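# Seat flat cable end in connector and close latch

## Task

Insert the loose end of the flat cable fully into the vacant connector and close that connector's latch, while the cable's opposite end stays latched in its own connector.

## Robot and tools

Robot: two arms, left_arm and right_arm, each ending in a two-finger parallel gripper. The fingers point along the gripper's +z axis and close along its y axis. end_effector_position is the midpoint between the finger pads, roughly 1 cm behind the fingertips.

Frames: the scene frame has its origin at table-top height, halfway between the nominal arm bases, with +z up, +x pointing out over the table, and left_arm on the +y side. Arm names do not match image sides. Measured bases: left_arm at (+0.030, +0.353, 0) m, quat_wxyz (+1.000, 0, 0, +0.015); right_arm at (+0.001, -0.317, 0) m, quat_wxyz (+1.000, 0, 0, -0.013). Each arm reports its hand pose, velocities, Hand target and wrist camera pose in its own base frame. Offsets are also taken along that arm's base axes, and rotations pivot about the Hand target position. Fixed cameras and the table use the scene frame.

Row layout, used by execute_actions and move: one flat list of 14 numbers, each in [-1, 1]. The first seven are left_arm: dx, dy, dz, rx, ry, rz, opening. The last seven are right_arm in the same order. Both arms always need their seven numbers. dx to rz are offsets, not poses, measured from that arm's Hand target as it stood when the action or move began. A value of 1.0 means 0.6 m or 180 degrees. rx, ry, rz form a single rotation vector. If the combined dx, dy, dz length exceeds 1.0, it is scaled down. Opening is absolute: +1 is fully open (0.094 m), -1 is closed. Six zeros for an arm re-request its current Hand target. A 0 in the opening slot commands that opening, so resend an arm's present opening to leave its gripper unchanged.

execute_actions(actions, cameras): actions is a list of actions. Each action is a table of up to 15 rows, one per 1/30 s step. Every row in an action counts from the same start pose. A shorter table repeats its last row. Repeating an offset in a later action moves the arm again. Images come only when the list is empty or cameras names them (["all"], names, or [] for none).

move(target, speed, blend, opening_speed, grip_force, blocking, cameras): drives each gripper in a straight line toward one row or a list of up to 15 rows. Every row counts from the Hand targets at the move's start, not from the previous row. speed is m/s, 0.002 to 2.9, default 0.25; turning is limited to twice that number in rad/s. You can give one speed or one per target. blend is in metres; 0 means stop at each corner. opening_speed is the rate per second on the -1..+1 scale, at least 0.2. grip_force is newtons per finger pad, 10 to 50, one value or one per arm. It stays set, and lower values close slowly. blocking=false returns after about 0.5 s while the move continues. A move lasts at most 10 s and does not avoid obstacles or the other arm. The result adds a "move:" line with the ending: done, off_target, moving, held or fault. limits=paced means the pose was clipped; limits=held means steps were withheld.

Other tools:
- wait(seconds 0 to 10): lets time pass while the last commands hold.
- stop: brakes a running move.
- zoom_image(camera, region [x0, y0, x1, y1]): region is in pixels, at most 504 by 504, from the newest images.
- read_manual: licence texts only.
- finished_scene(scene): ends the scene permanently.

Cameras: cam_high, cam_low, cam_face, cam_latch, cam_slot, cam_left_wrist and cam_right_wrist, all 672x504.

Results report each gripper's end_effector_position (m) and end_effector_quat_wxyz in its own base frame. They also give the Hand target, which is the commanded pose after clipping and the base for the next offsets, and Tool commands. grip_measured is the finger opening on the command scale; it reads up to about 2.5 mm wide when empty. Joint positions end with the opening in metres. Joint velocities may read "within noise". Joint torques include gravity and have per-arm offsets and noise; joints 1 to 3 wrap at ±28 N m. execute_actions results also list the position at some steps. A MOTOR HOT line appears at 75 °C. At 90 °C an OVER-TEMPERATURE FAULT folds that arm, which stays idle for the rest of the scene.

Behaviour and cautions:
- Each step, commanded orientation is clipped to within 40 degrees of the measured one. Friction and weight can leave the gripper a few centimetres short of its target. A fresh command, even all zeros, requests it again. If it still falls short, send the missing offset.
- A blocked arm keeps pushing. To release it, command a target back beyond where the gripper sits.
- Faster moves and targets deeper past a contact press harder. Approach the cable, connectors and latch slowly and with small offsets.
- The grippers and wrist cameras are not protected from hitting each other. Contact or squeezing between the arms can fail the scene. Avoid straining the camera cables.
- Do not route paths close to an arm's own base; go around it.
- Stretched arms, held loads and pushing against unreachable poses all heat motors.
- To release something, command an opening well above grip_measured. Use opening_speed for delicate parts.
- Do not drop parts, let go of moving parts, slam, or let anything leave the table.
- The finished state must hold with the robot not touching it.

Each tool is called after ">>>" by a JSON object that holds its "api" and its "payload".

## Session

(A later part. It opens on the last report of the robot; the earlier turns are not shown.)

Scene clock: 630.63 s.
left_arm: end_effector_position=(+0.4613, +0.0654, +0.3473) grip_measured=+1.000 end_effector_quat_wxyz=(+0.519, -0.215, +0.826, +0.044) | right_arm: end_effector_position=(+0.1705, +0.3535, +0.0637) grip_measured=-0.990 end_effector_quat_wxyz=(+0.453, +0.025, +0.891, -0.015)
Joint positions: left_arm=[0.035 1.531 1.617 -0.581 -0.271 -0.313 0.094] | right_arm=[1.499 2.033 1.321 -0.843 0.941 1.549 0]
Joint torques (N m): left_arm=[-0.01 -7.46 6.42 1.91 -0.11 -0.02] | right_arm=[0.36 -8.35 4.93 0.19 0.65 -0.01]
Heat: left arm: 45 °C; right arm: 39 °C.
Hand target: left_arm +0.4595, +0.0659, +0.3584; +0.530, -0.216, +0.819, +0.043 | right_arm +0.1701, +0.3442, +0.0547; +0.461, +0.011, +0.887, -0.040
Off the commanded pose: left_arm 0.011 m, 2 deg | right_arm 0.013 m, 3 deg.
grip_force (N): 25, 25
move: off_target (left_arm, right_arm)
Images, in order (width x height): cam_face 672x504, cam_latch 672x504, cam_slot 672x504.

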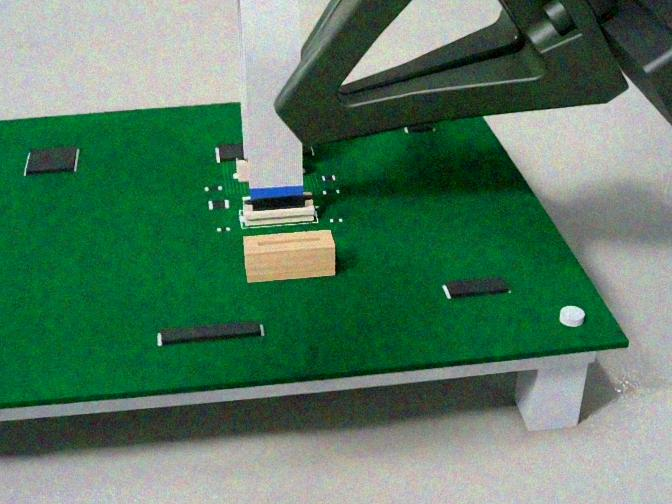

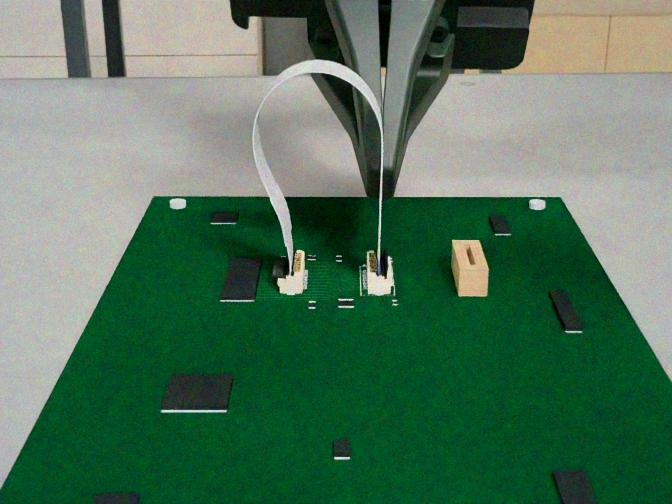

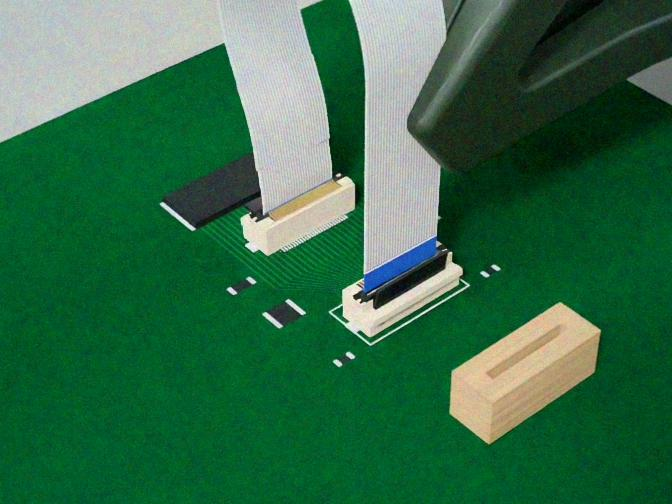

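>>> {"api": "zoom_image", "payload": {"camera": "cam_latch", "region": [364, 250, 394, 280]}}

>>> {"api": "zoom_image", "payload": {"camera": "cam_slot", "region": [345, 260, 405, 310]}}

>>> {"api": "zoom_image", "payload": {"camera": "cam_slot", "region": [400, 225, 460, 275]}}

Scaled by 16.800 from the camera's 672x504 image, which has a finer 960x720 frame.

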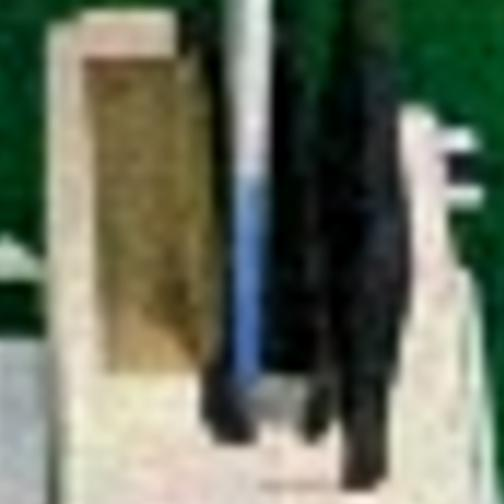

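Scaled by 8.400 from the camera's 672x504 image, which has a finer 960x720 frame.

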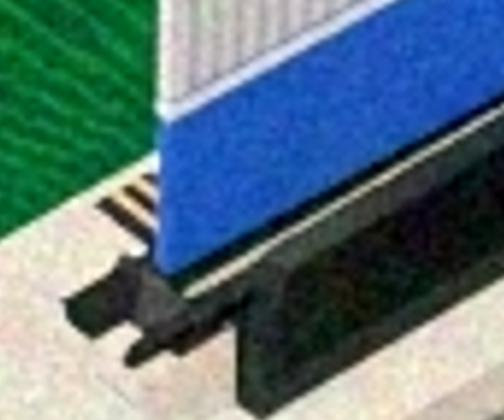

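Scaled by 8.400 from the camera's 672x504 image, which has a finer 960x720 frame.

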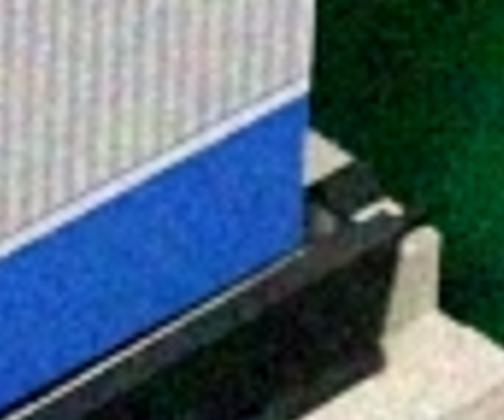

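>>> {"api": "move", "payload": {"target": [0,0,0,0,0,0,1, -0.0015,0.0083,0,0.0091,-0.0006,0,-1], "speed": 0.02, "cameras": ["cam_latch","cam_face","cam_slot"]}}

>>> {"api": "zoom_image", "payload": {"camera": "cam_latch", "region": [364, 250, 394, 280]}}

>>> {"api": "zoom_image", "payload": {"camera": "cam_face", "region": [220, 150, 340, 230]}}

>>> {"api": "zoom_image", "payload": {"camera": "cam_slot", "region": [335, 200, 475, 340]}}

Scene clock: 726.13 s.
left_arm: end_effector_position=(+0.4613, +0.0654, +0.3473) grip_measured=+1.000 end_effector_quat_wxyz=(+0.519, -0.215, +0.826, +0.044) | right_arm: end_effector_position=(+0.1705, +0.3535, +0.0637) grip_measured=-0.990 end_effector_quat_wxyz=(+0.453, +0.026, +0.891, -0.014)
Joint positions: left_arm=[0.035 1.531 1.617 -0.581 -0.271 -0.313 0.094] | right_arm=[1.499 2.033 1.321 -0.843 0.941 1.551 0]
Joint torques (N m): left_arm=[0.01 -7.49 6.45 1.9 -0.11 -0.02] | right_arm=[0.55 -8.36 4.94 0.44 0.65 0.05]
Heat: left arm: 45 °C; right arm: 37 °C.
Hand target: left_arm +0.4595, +0.0659, +0.3584; +0.530, -0.216, +0.819, +0.043 | right_arm +0.1692, +0.3492, +0.0547; +0.461, +0.018, +0.887, -0.027
Off the commanded pose: left_arm 0.011 m, 2 deg | right_arm 0.010 m, 2 deg.
grip_force (N): 25, 25
move: off_target (left_arm)
Images, in order (width x height): cam_face 672x504, cam_latch 672x504, cam_slot 672x504.

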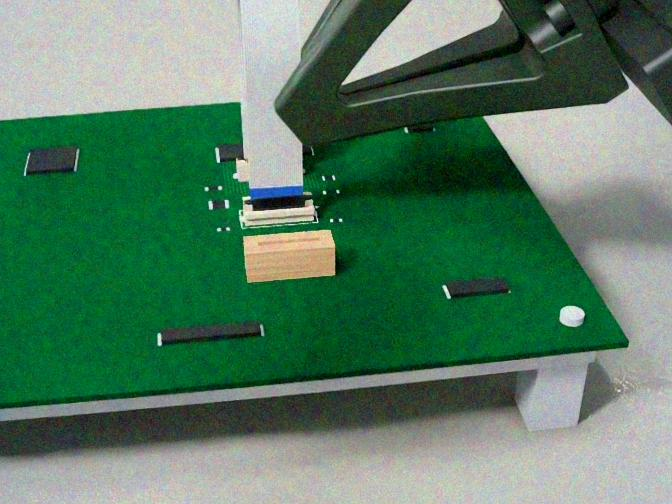

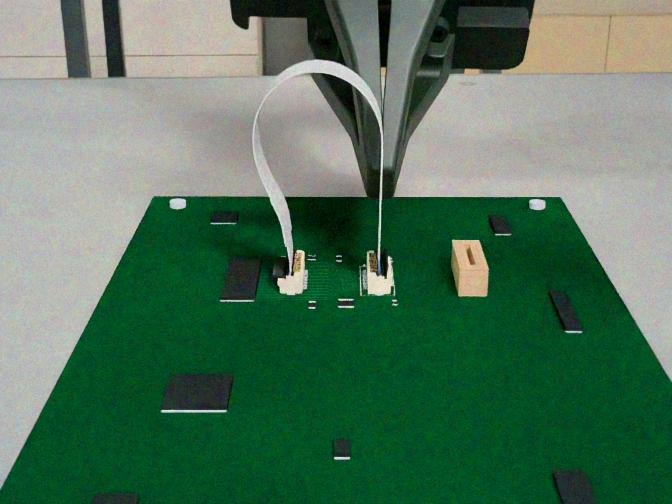

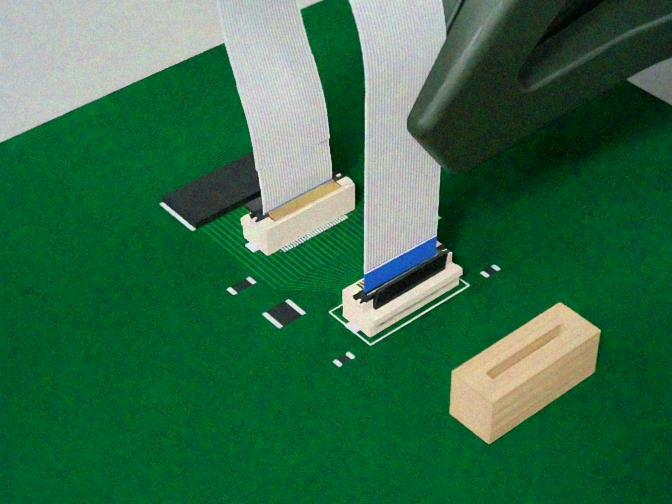

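Scaled by 16.800 from the camera's 672x504 image, which has a finer 960x720 frame.

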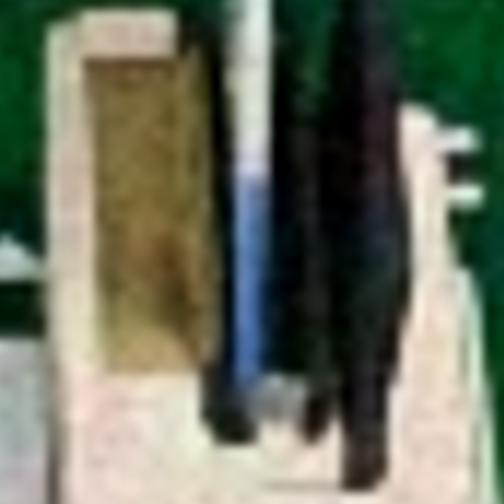

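Scaled by 4.200 from the camera's 672x504 image, which has a finer 960x720 frame.

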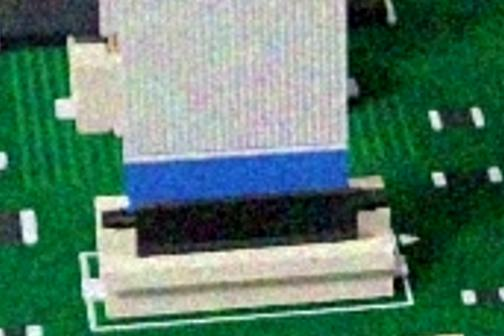

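Scaled by 3.600 from the camera's 672x504 image, which has a finer 960x720 frame.

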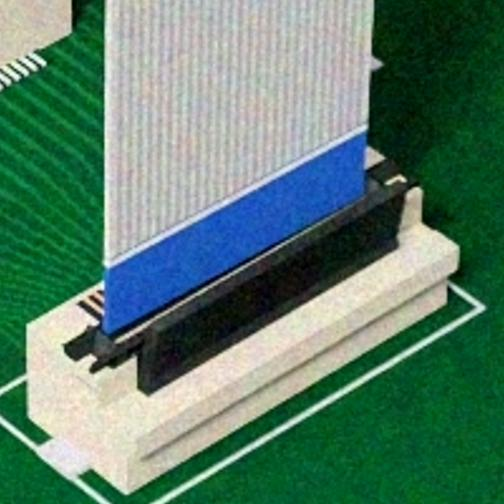

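>>> {"api": "move", "payload": {"target": [0,0,0,0,0,0,1, -0.001,0.0037,0,0.004,-0.0003,0,-1], "speed": 0.02, "cameras": ["cam_latch","cam_face","cam_slot"]}}

>>> {"api": "zoom_image", "payload": {"camera": "cam_latch", "region": [364, 250, 394, 280]}}

>>> {"api": "zoom_image", "payload": {"camera": "cam_face", "region": [220, 150, 340, 230]}}

>>> {"api": "zoom_image", "payload": {"camera": "cam_slot", "region": [335, 200, 475, 340]}}

Scene clock: 753.43 s.
left_arm: end_effector_position=(+0.4613, +0.0654, +0.3473) grip_measured=+1.000 end_effector_quat_wxyz=(+0.519, -0.215, +0.826, +0.044) | right_arm: end_effector_position=(+0.1691, +0.3548, +0.0637) grip_measured=-0.990 end_effector_quat_wxyz=(+0.453, +0.027, +0.891, -0.011)
Joint positions: left_arm=[0.035 1.531 1.617 -0.581 -0.271 -0.313 0.094] | right_arm=[1.503 2.033 1.321 -0.84 0.941 1.555 0]
Joint torques (N m): left_arm=[0.01 -7.47 6.42 1.91 -0.11 -0.02] | right_arm=[0.51 -8.23 5 0.55 0.63 0.04]
Heat: left arm: 45 °C; right arm: 37 °C.
Hand target: left_arm +0.4595, +0.0659, +0.3584; +0.530, -0.216, +0.819, +0.043 | right_arm +0.1686, +0.3514, +0.0547; +0.462, +0.021, +0.887, -0.022
Off the commanded pose: left_arm 0.011 m, 2 deg | right_arm 0.010 m, 2 deg.
grip_force (N): 25, 25
move: off_target (left_arm)
Images, in order (width x height): cam_face 672x504, cam_latch 672x504, cam_slot 672x504.

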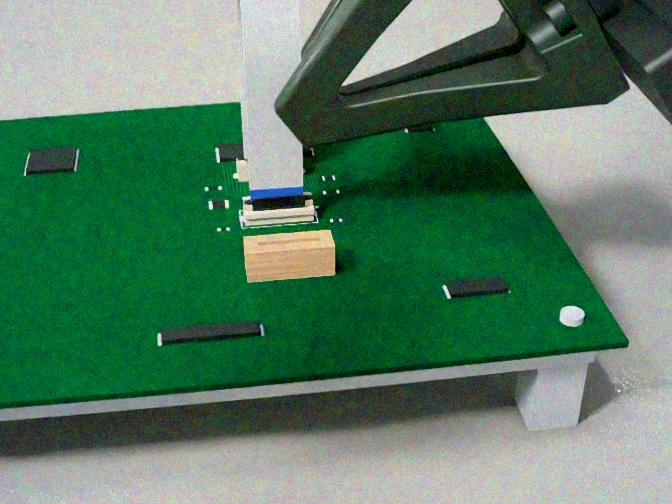

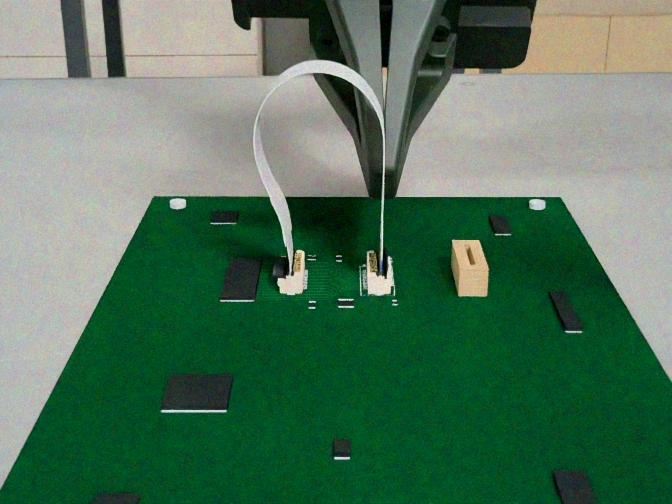

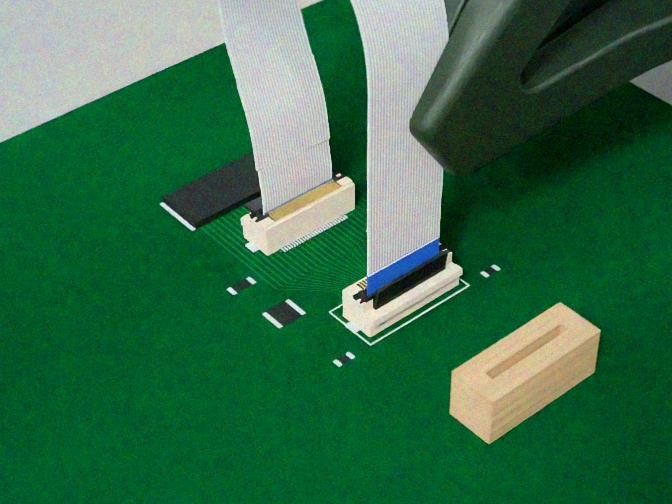

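Scaled by 16.800 from the camera's 672x504 image, which has a finer 960x720 frame.

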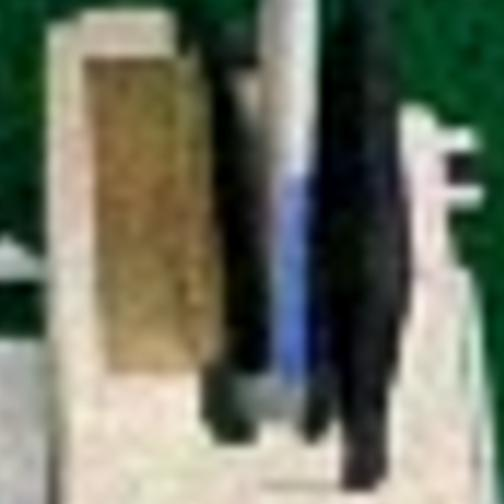

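Scaled by 4.200 from the camera's 672x504 image, which has a finer 960x720 frame.

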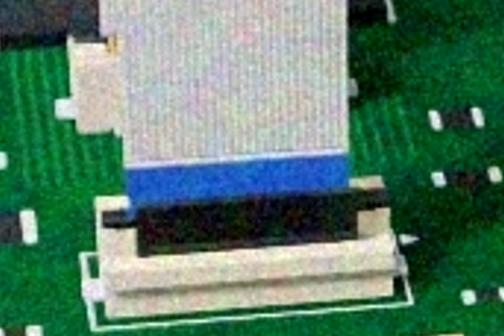

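Scaled by 3.600 from the camera's 672x504 image, which has a finer 960x720 frame.

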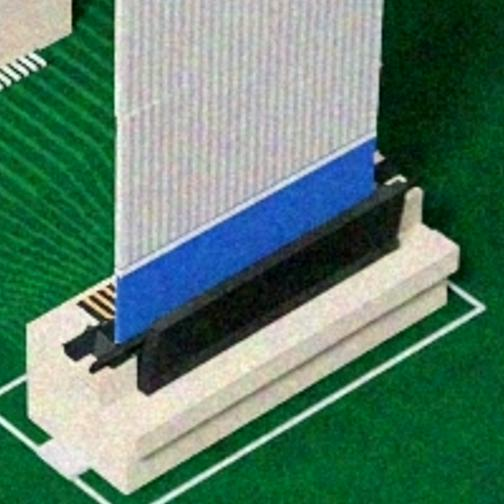

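>>> {"api": "move", "payload": {"target": [0,0,0,0,0,0,1, 0,-0.0007,-0.004,-0.0022,0.00018,0,-1], "speed": 0.02, "cameras": ["cam_latch","cam_face","cam_slot"]}}

>>> {"api": "zoom_image", "payload": {"camera": "cam_latch", "region": [364, 250, 394, 280]}}

>>> {"api": "zoom_image", "payload": {"camera": "cam_face", "region": [220, 150, 340, 230]}}

>>> {"api": "zoom_image", "payload": {"camera": "cam_slot", "region": [335, 200, 475, 340]}}

Scene clock: 780.03 s.
left_arm: end_effector_position=(+0.4613, +0.0654, +0.3473) grip_measured=+1.000 end_effector_quat_wxyz=(+0.519, -0.215, +0.826, +0.044) | right_arm: end_effector_position=(+0.1693, +0.3544, +0.0611) grip_measured=-0.990 end_effector_quat_wxyz=(+0.454, +0.025, +0.890, -0.014)
Joint positions: left_arm=[0.035 1.531 1.617 -0.581 -0.271 -0.313 0.094] | right_arm=[1.503 2.042 1.321 -0.839 0.944 1.555 0]
Joint torques (N m): left_arm=[-0.01 -7.47 6.43 1.91 -0.11 -0.02] | right_arm=[0.42 -8.23 5.11 0.46 0.59 0.05]
Heat: left arm: 45 °C; right arm: 37 °C.
Hand target: left_arm +0.4595, +0.0659, +0.3584; +0.530, -0.216, +0.819, +0.043 | right_arm +0.1686, +0.3510, +0.0522; +0.461, +0.019, +0.887, -0.025
Off the commanded pose: left_arm 0.011 m, 2 deg | right_arm 0.009 m, 2 deg.
grip_force (N): 25, 25
move: off_target (left_arm)
Images, in order (width x height): cam_face 672x504, cam_latch 672x504, cam_slot 672x504.

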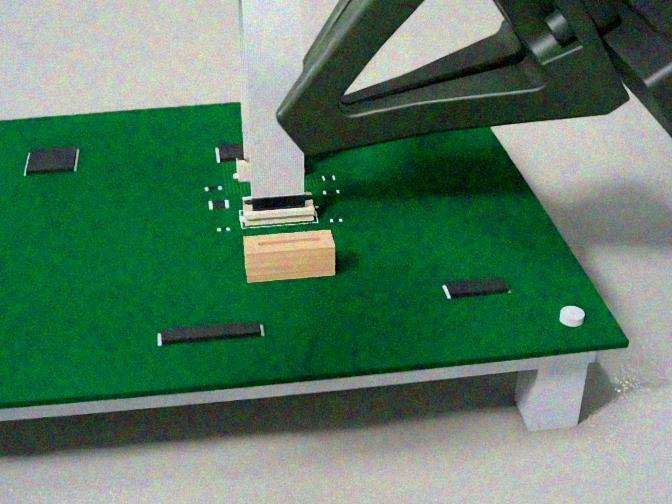

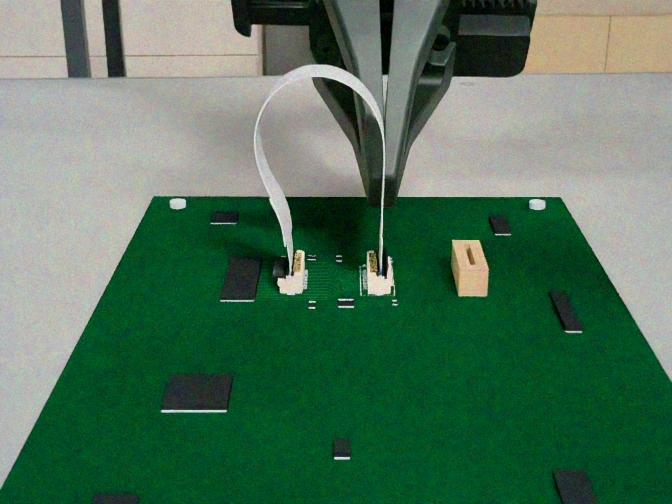

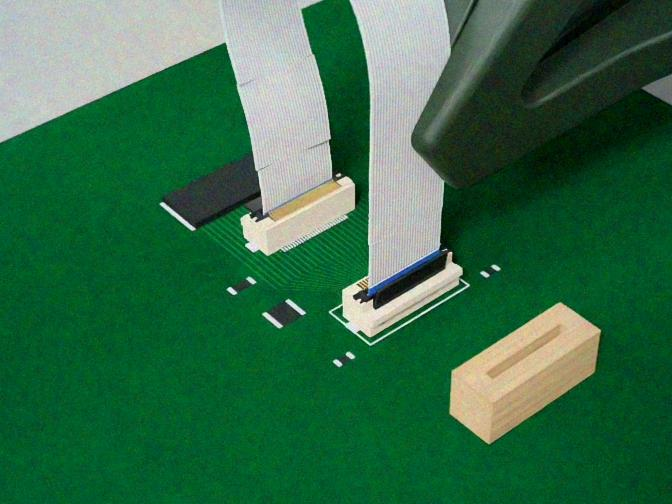

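Scaled by 16.800 from the camera's 672x504 image, which has a finer 960x720 frame.

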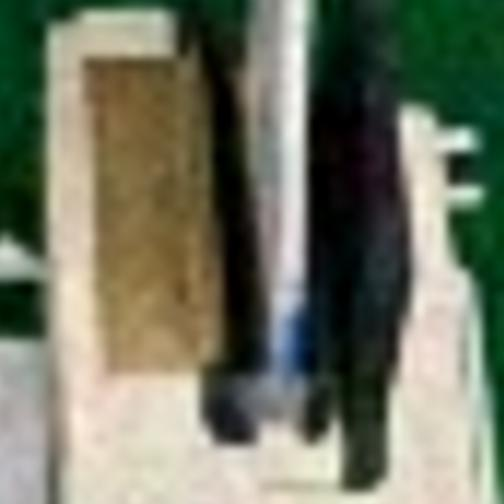

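Scaled by 4.200 from the camera's 672x504 image, which has a finer 960x720 frame.

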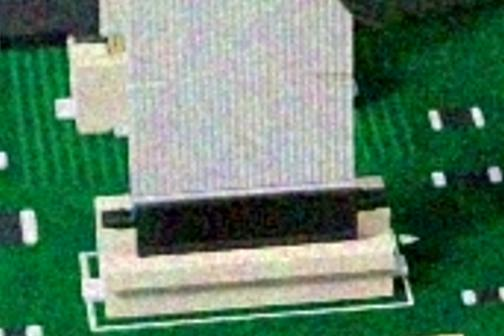

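Scaled by 3.600 from the camera's 672x504 image, which has a finer 960x720 frame.

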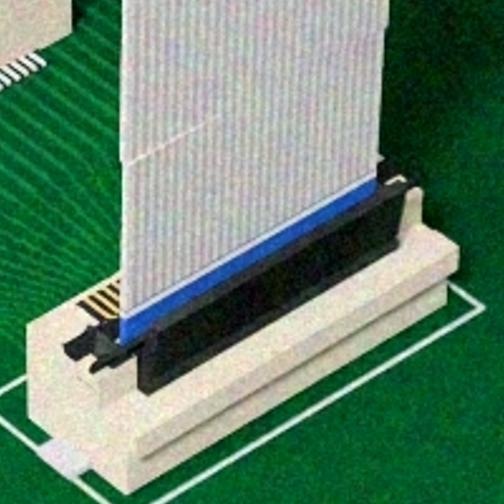

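>>> {"api": "move", "payload": {"target": [0,0,0,0,0,0,1, 0,-0.0007,-0.004,-0.0022,0.00018,0,-1], "speed": 0.02, "cameras": ["cam_latch","cam_face","cam_slot"]}}

>>> {"api": "zoom_image", "payload": {"camera": "cam_latch", "region": [364, 250, 394, 280]}}

>>> {"api": "zoom_image", "payload": {"camera": "cam_slot", "region": [335, 200, 475, 340]}}

Scene clock: 789.70 s.
left_arm: end_effector_position=(+0.4613, +0.0654, +0.3473) grip_measured=+1.000 end_effector_quat_wxyz=(+0.519, -0.215, +0.826, +0.044) | right_arm: end_effector_position=(+0.1696, +0.3542, +0.0596) grip_measured=-0.990 end_effector_quat_wxyz=(+0.455, +0.024, +0.890, -0.017)
Joint positions: left_arm=[0.035 1.531 1.617 -0.581 -0.271 -0.313 0.094] | right_arm=[1.503 2.047 1.321 -0.839 0.946 1.555 0]
Joint torques (N m): left_arm=[-0.01 -7.49 6.42 1.9 -0.11 -0.02] | right_arm=[0.55 -8.25 5.07 0.47 0.58 0.01]
Heat: left arm: 45 °C; right arm: 37 °C.
Hand target: left_arm +0.4595, +0.0659, +0.3584; +0.530, -0.216, +0.819, +0.043 | right_arm +0.1686, +0.3506, +0.0499; +0.461, +0.017, +0.887, -0.028
Off the commanded pose: left_arm 0.011 m, 2 deg | right_arm 0.011 m, 2 deg.
grip_force (N): 25, 25
move: off_target (left_arm, right_arm)
Images, in order (width x height): cam_face 672x504, cam_latch 672x504, cam_slot 672x504.

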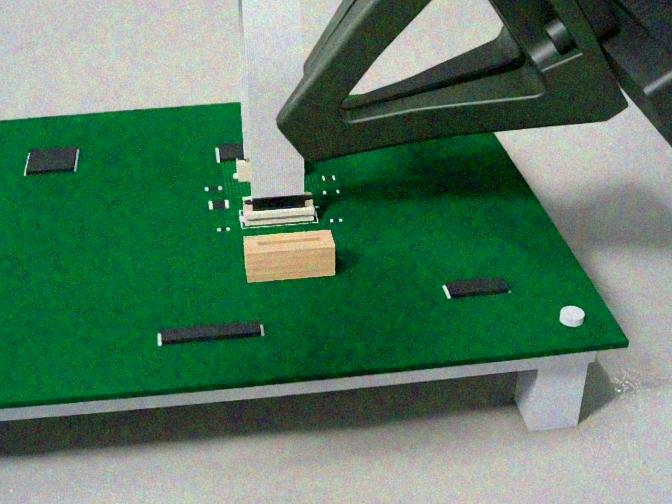

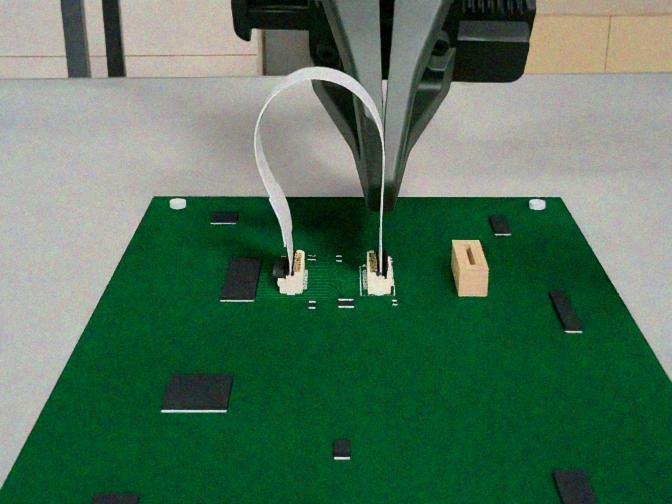

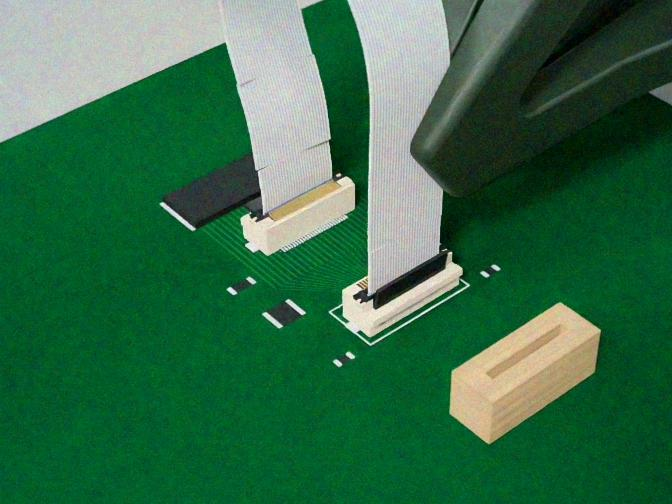

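Scaled by 16.800 from the camera's 672x504 image, which has a finer 960x720 frame.

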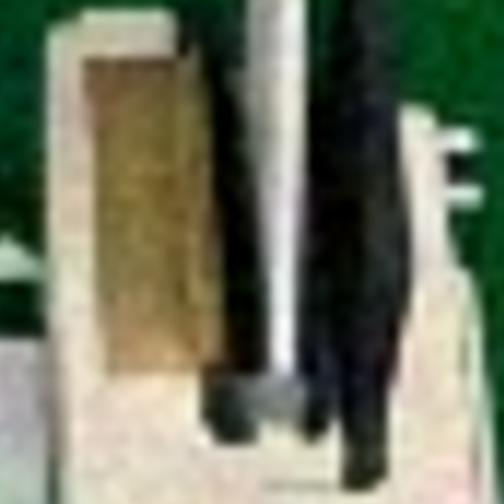

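Scaled by 3.600 from the camera's 672x504 image, which has a finer 960x720 frame.

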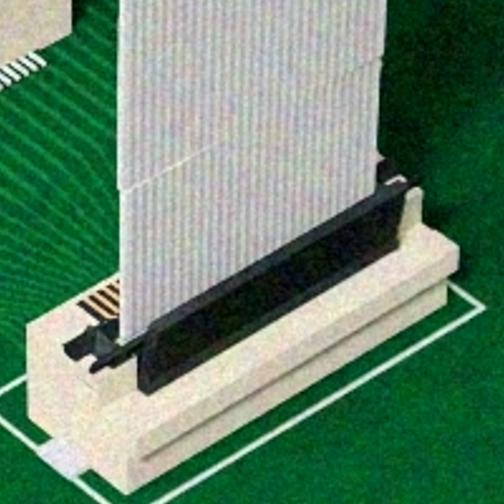

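>>> {"api": "move", "payload": {"target": [0,0,0,0,0,0,1, 0,-0.0007,-0.004,-0.0022,0.00018,0,-1], "speed": 0.02, "cameras": ["cam_latch","cam_face","cam_slot"]}}

>>> {"api": "zoom_image", "payload": {"camera": "cam_latch", "region": [320, 200, 440, 300]}}

>>> {"api": "zoom_image", "payload": {"camera": "cam_slot", "region": [335, 200, 475, 340]}}

Scene clock: 802.07 s.
left_arm: end_effector_position=(+0.4613, +0.0654, +0.3473) grip_measured=+1.000 end_effector_quat_wxyz=(+0.519, -0.215, +0.826, +0.044) | right_arm: end_effector_position=(+0.1700, +0.3540, +0.0593) grip_measured=-0.990 end_effector_quat_wxyz=(+0.459, +0.023, +0.888, -0.018)
Joint positions: left_arm=[0.035 1.531 1.617 -0.581 -0.271 -0.313 0.094] | right_arm=[1.504 2.051 1.321 -0.839 0.954 1.555 0]
Joint torques (N m): left_arm=[0.01 -7.49 6.43 1.9 -0.11 -0.02] | right_arm=[0.42 -7.77 5.01 0.5 0.52 0.06]
Heat: left arm: 45 °C; right arm: 38 °C.
Hand target: left_arm +0.4595, +0.0659, +0.3584; +0.530, -0.216, +0.819, +0.043 | right_arm +0.1686, +0.3502, +0.0474; +0.461, +0.016, +0.887, -0.031
Off the commanded pose: left_arm 0.011 m, 2 deg | right_arm 0.013 m, 2 deg.
grip_force (N): 25, 25
move: off_target (left_arm, right_arm)
Images, in order (width x height): cam_face 672x504, cam_latch 672x504, cam_slot 672x504.

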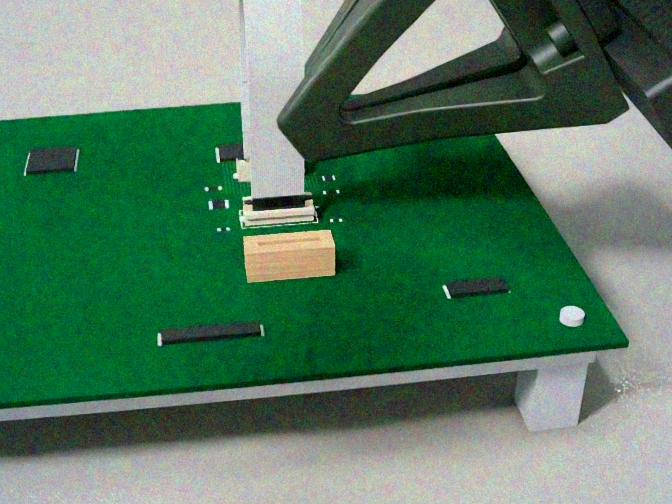

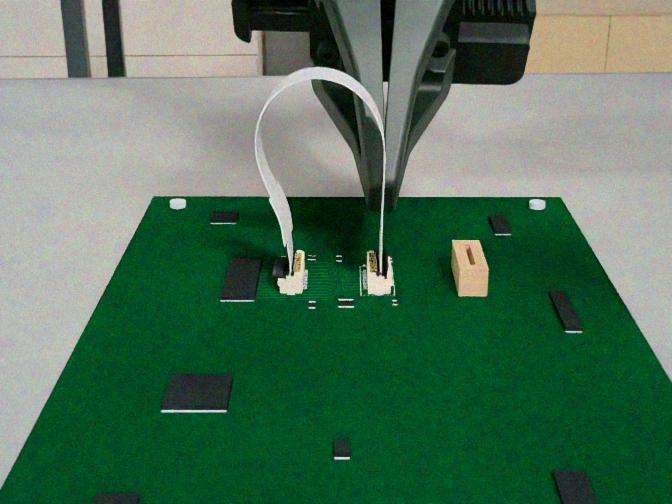

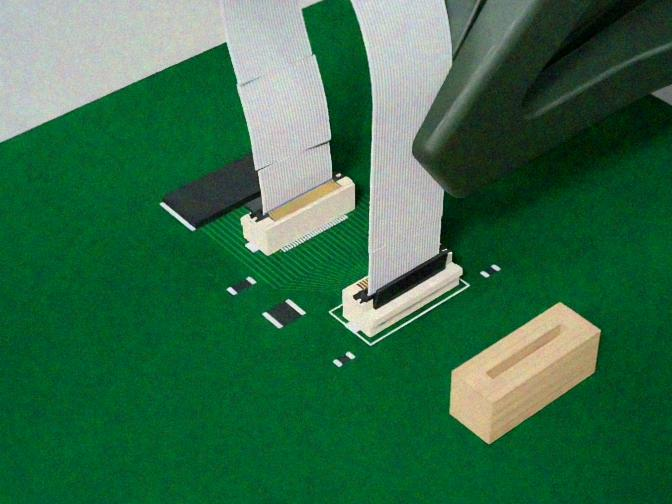

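Scaled by 4.200 from the camera's 672x504 image, which has a finer 960x720 frame.

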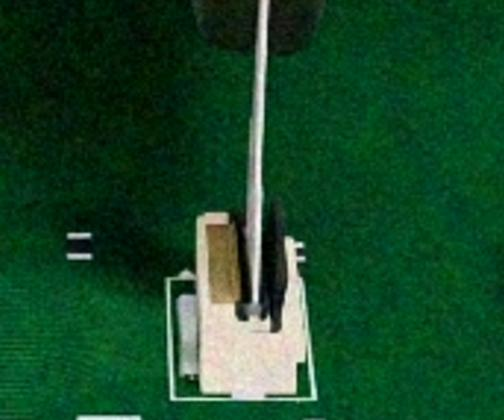

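Scaled by 3.600 from the camera's 672x504 image, which has a finer 960x720 frame.

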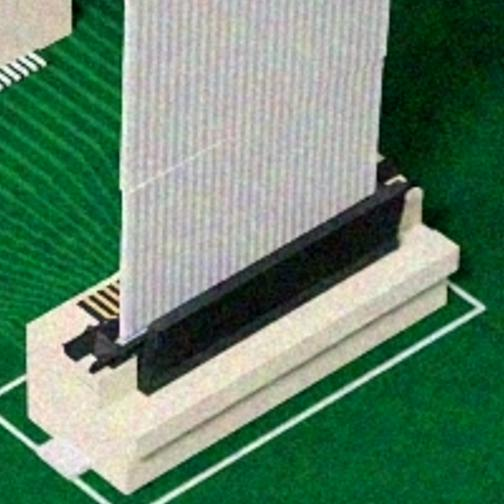

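>>> {"api": "zoom_image", "payload": {"camera": "cam_slot", "region": [345, 260, 405, 310]}}

>>> {"api": "zoom_image", "payload": {"camera": "cam_slot", "region": [240, 180, 300, 230]}}

>>> {"api": "zoom_image", "payload": {"camera": "cam_face", "region": [230, 160, 330, 230]}}

Scaled by 8.400 from the camera's 672x504 image, which has a finer 960x720 frame.

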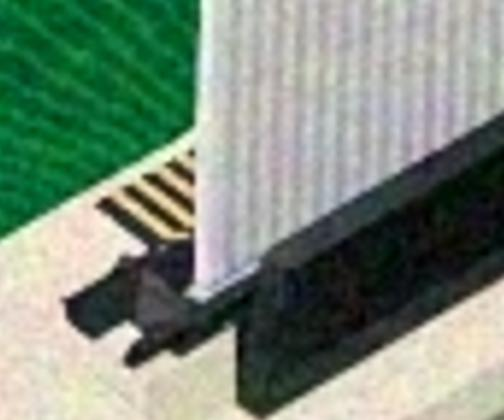

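Scaled by 8.400 from the camera's 672x504 image, which has a finer 960x720 frame.

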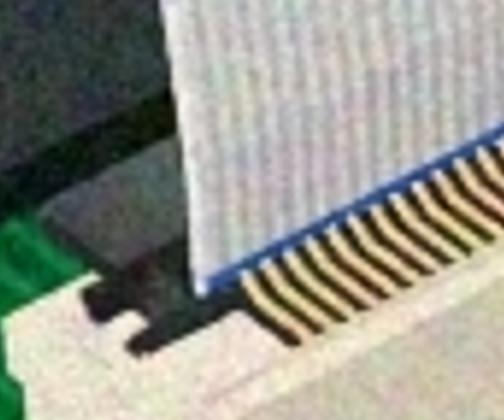

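Scaled by 5.040 from the camera's 672x504 image, which has a finer 960x720 frame.

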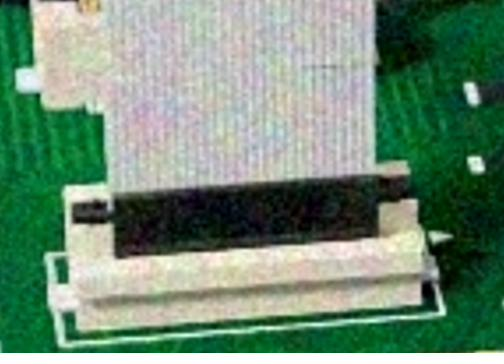

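>>> {"api": "move", "payload": {"target": [0,0,0,0,0,0,1, 0,0,0,0,0,0,-0.7], "speed": 0.02, "opening_speed": 0.5, "cameras": ["cam_latch","cam_face","cam_slot"]}}

>>> {"api": "zoom_image", "payload": {"camera": "cam_latch", "region": [320, 200, 440, 300]}}

>>> {"api": "zoom_image", "payload": {"camera": "cam_slot", "region": [335, 200, 475, 340]}}

Scene clock: 824.90 s.
left_arm: end_effector_position=(+0.4613, +0.0654, +0.3473) grip_measured=+1.000 end_effector_quat_wxyz=(+0.519, -0.215, +0.826, +0.044) | right_arm: end_effector_position=(+0.1699, +0.3538, +0.0575) grip_measured=-0.702 end_effector_quat_wxyz=(+0.458, +0.022, +0.888, -0.020)
Joint positions: left_arm=[0.035 1.531 1.617 -0.581 -0.271 -0.313 0.094] | right_arm=[1.504 2.056 1.321 -0.838 0.952 1.555 0.014]
Joint torques (N m): left_arm=[-0.01 -7.5 6.42 1.9 -0.11 -0.01] | right_arm=[0.34 -8.17 5.04 0.48 0.53 0.05]
Heat: left arm: 45 °C; right arm: 37 °C.
Hand target: left_arm +0.4595, +0.0659, +0.3584; +0.530, -0.216, +0.819, +0.043 | right_arm +0.1686, +0.3502, +0.0474; +0.461, +0.016, +0.887, -0.031
Off the commanded pose: left_arm 0.011 m, 2 deg | right_arm 0.011 m, 1 deg.
grip_force (N): 25, 25
move: off_target (left_arm, right_arm)
Images, in order (width x height): cam_face 672x504, cam_latch 672x504, cam_slot 672x504.

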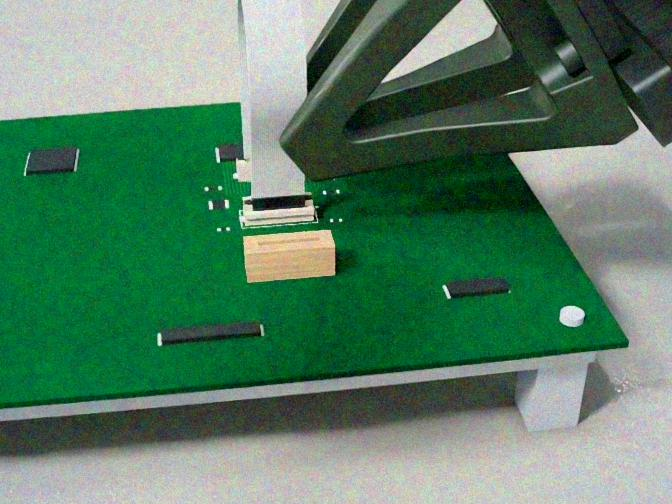

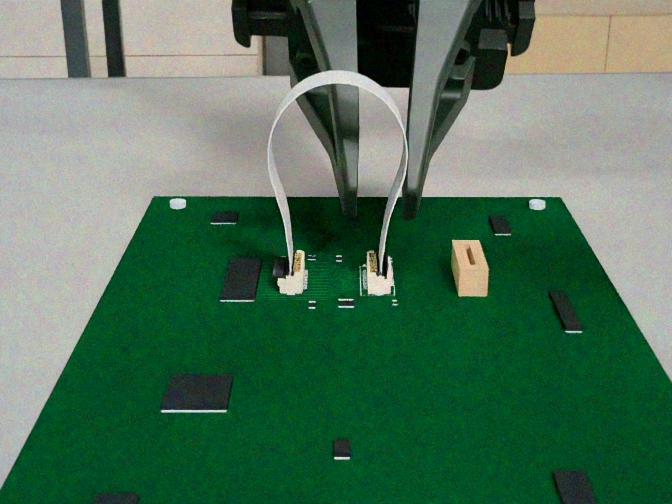

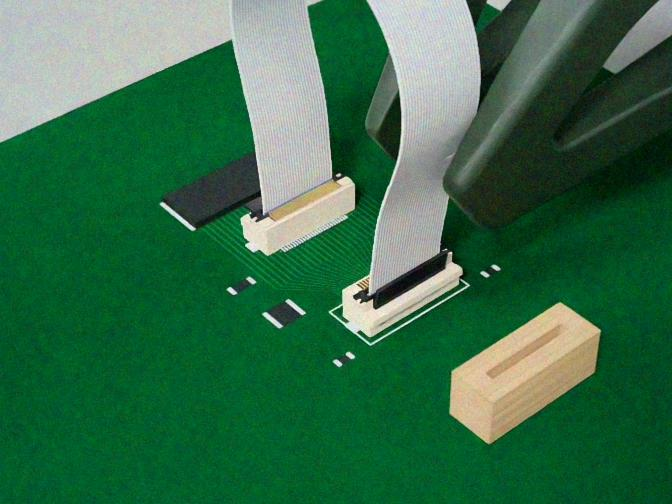

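Scaled by 4.200 from the camera's 672x504 image, which has a finer 960x720 frame.

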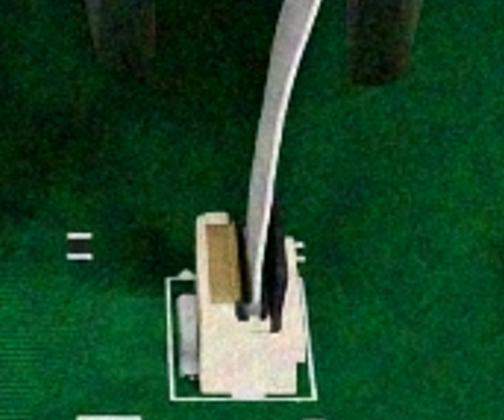

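Scaled by 3.600 from the camera's 672x504 image, which has a finer 960x720 frame.

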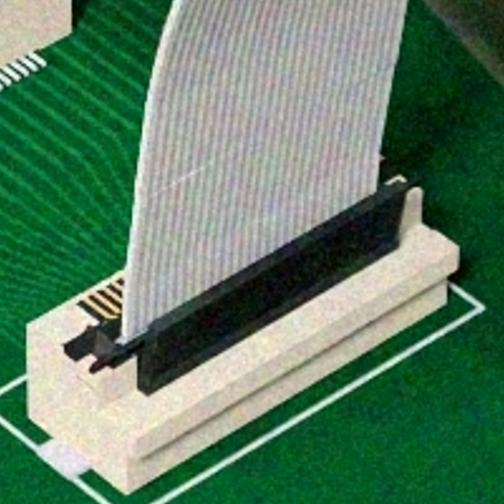

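>>> {"api": "move", "payload": {"target": [0,0,0,0,0,0,1, 0.024,0.0023,0.0138,0.0079,-0.0006,0,-0.7], "speed": 0.03, "cameras": ["cam_latch","cam_face","cam_slot"]}}

>>> {"api": "zoom_image", "payload": {"camera": "cam_latch", "region": [320, 200, 440, 300]}}

>>> {"api": "zoom_image", "payload": {"camera": "cam_slot", "region": [335, 200, 475, 340]}}

Scene clock: 849.47 s.
left_arm: end_effector_position=(+0.4613, +0.0654, +0.3473) grip_measured=+1.000 end_effector_quat_wxyz=(+0.519, -0.215, +0.826, +0.044) | right_arm: end_effector_position=(+0.1811, +0.3566, +0.0557) grip_measured=-0.702 end_effector_quat_wxyz=(+0.458, +0.023, +0.888, -0.017)
Joint positions: left_arm=[0.035 1.531 1.617 -0.581 -0.271 -0.313 0.094] | right_arm=[1.474 2.056 1.312 -0.778 0.952 1.501 0.014]
Joint torques (N m): left_arm=[-0.02 -7.49 6.45 1.91 -0.11 -0.02] | right_arm=[-0.28 -11.36 4.59 0.6 0.56 -0.06]
Heat: left arm: 45 °C; right arm: 37 °C.
Hand target: left_arm +0.4595, +0.0659, +0.3584; +0.530, -0.216, +0.819, +0.043 | right_arm +0.1829, +0.3516, +0.0557; +0.462, +0.022, +0.887, -0.020
Off the commanded pose: left_arm 0.011 m, 2 deg | right_arm 0.005 m, 1 deg.
grip_force (N): 25, 25
move: off_target (left_arm)
Images, in order (width x height): cam_face 672x504, cam_latch 672x504, cam_slot 672x504.

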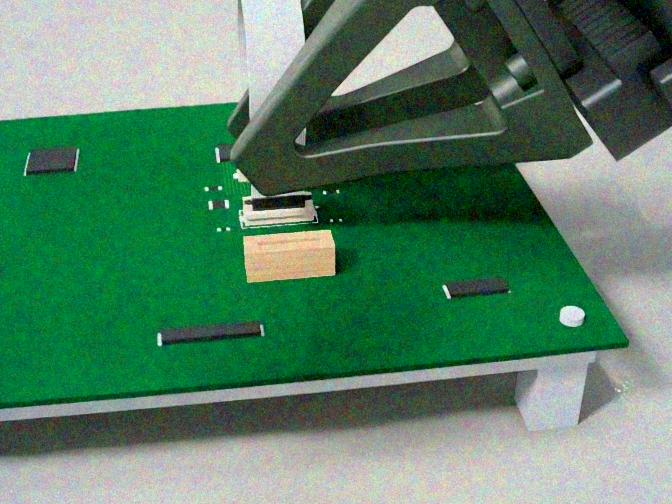

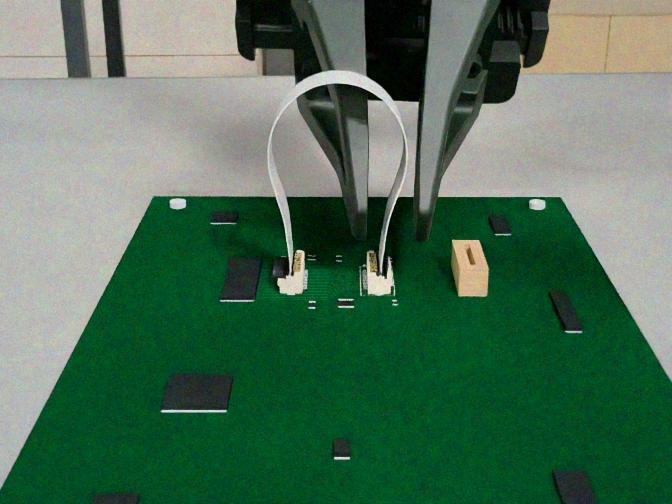

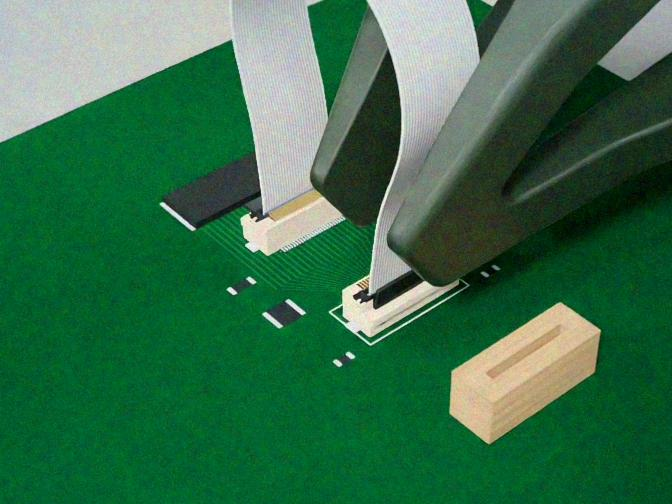

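Scaled by 4.200 from the camera's 672x504 image, which has a finer 960x720 frame.

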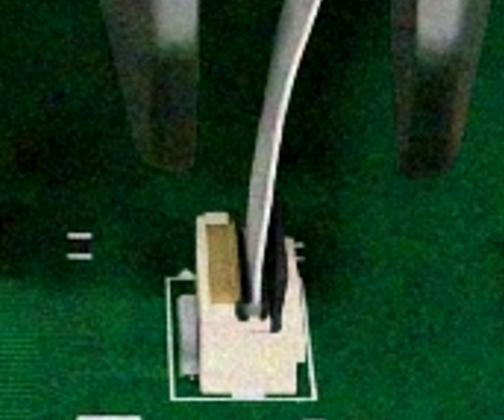

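Scaled by 3.600 from the camera's 672x504 image, which has a finer 960x720 frame.

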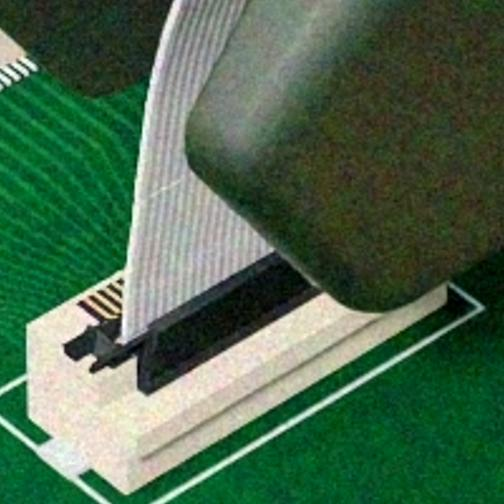

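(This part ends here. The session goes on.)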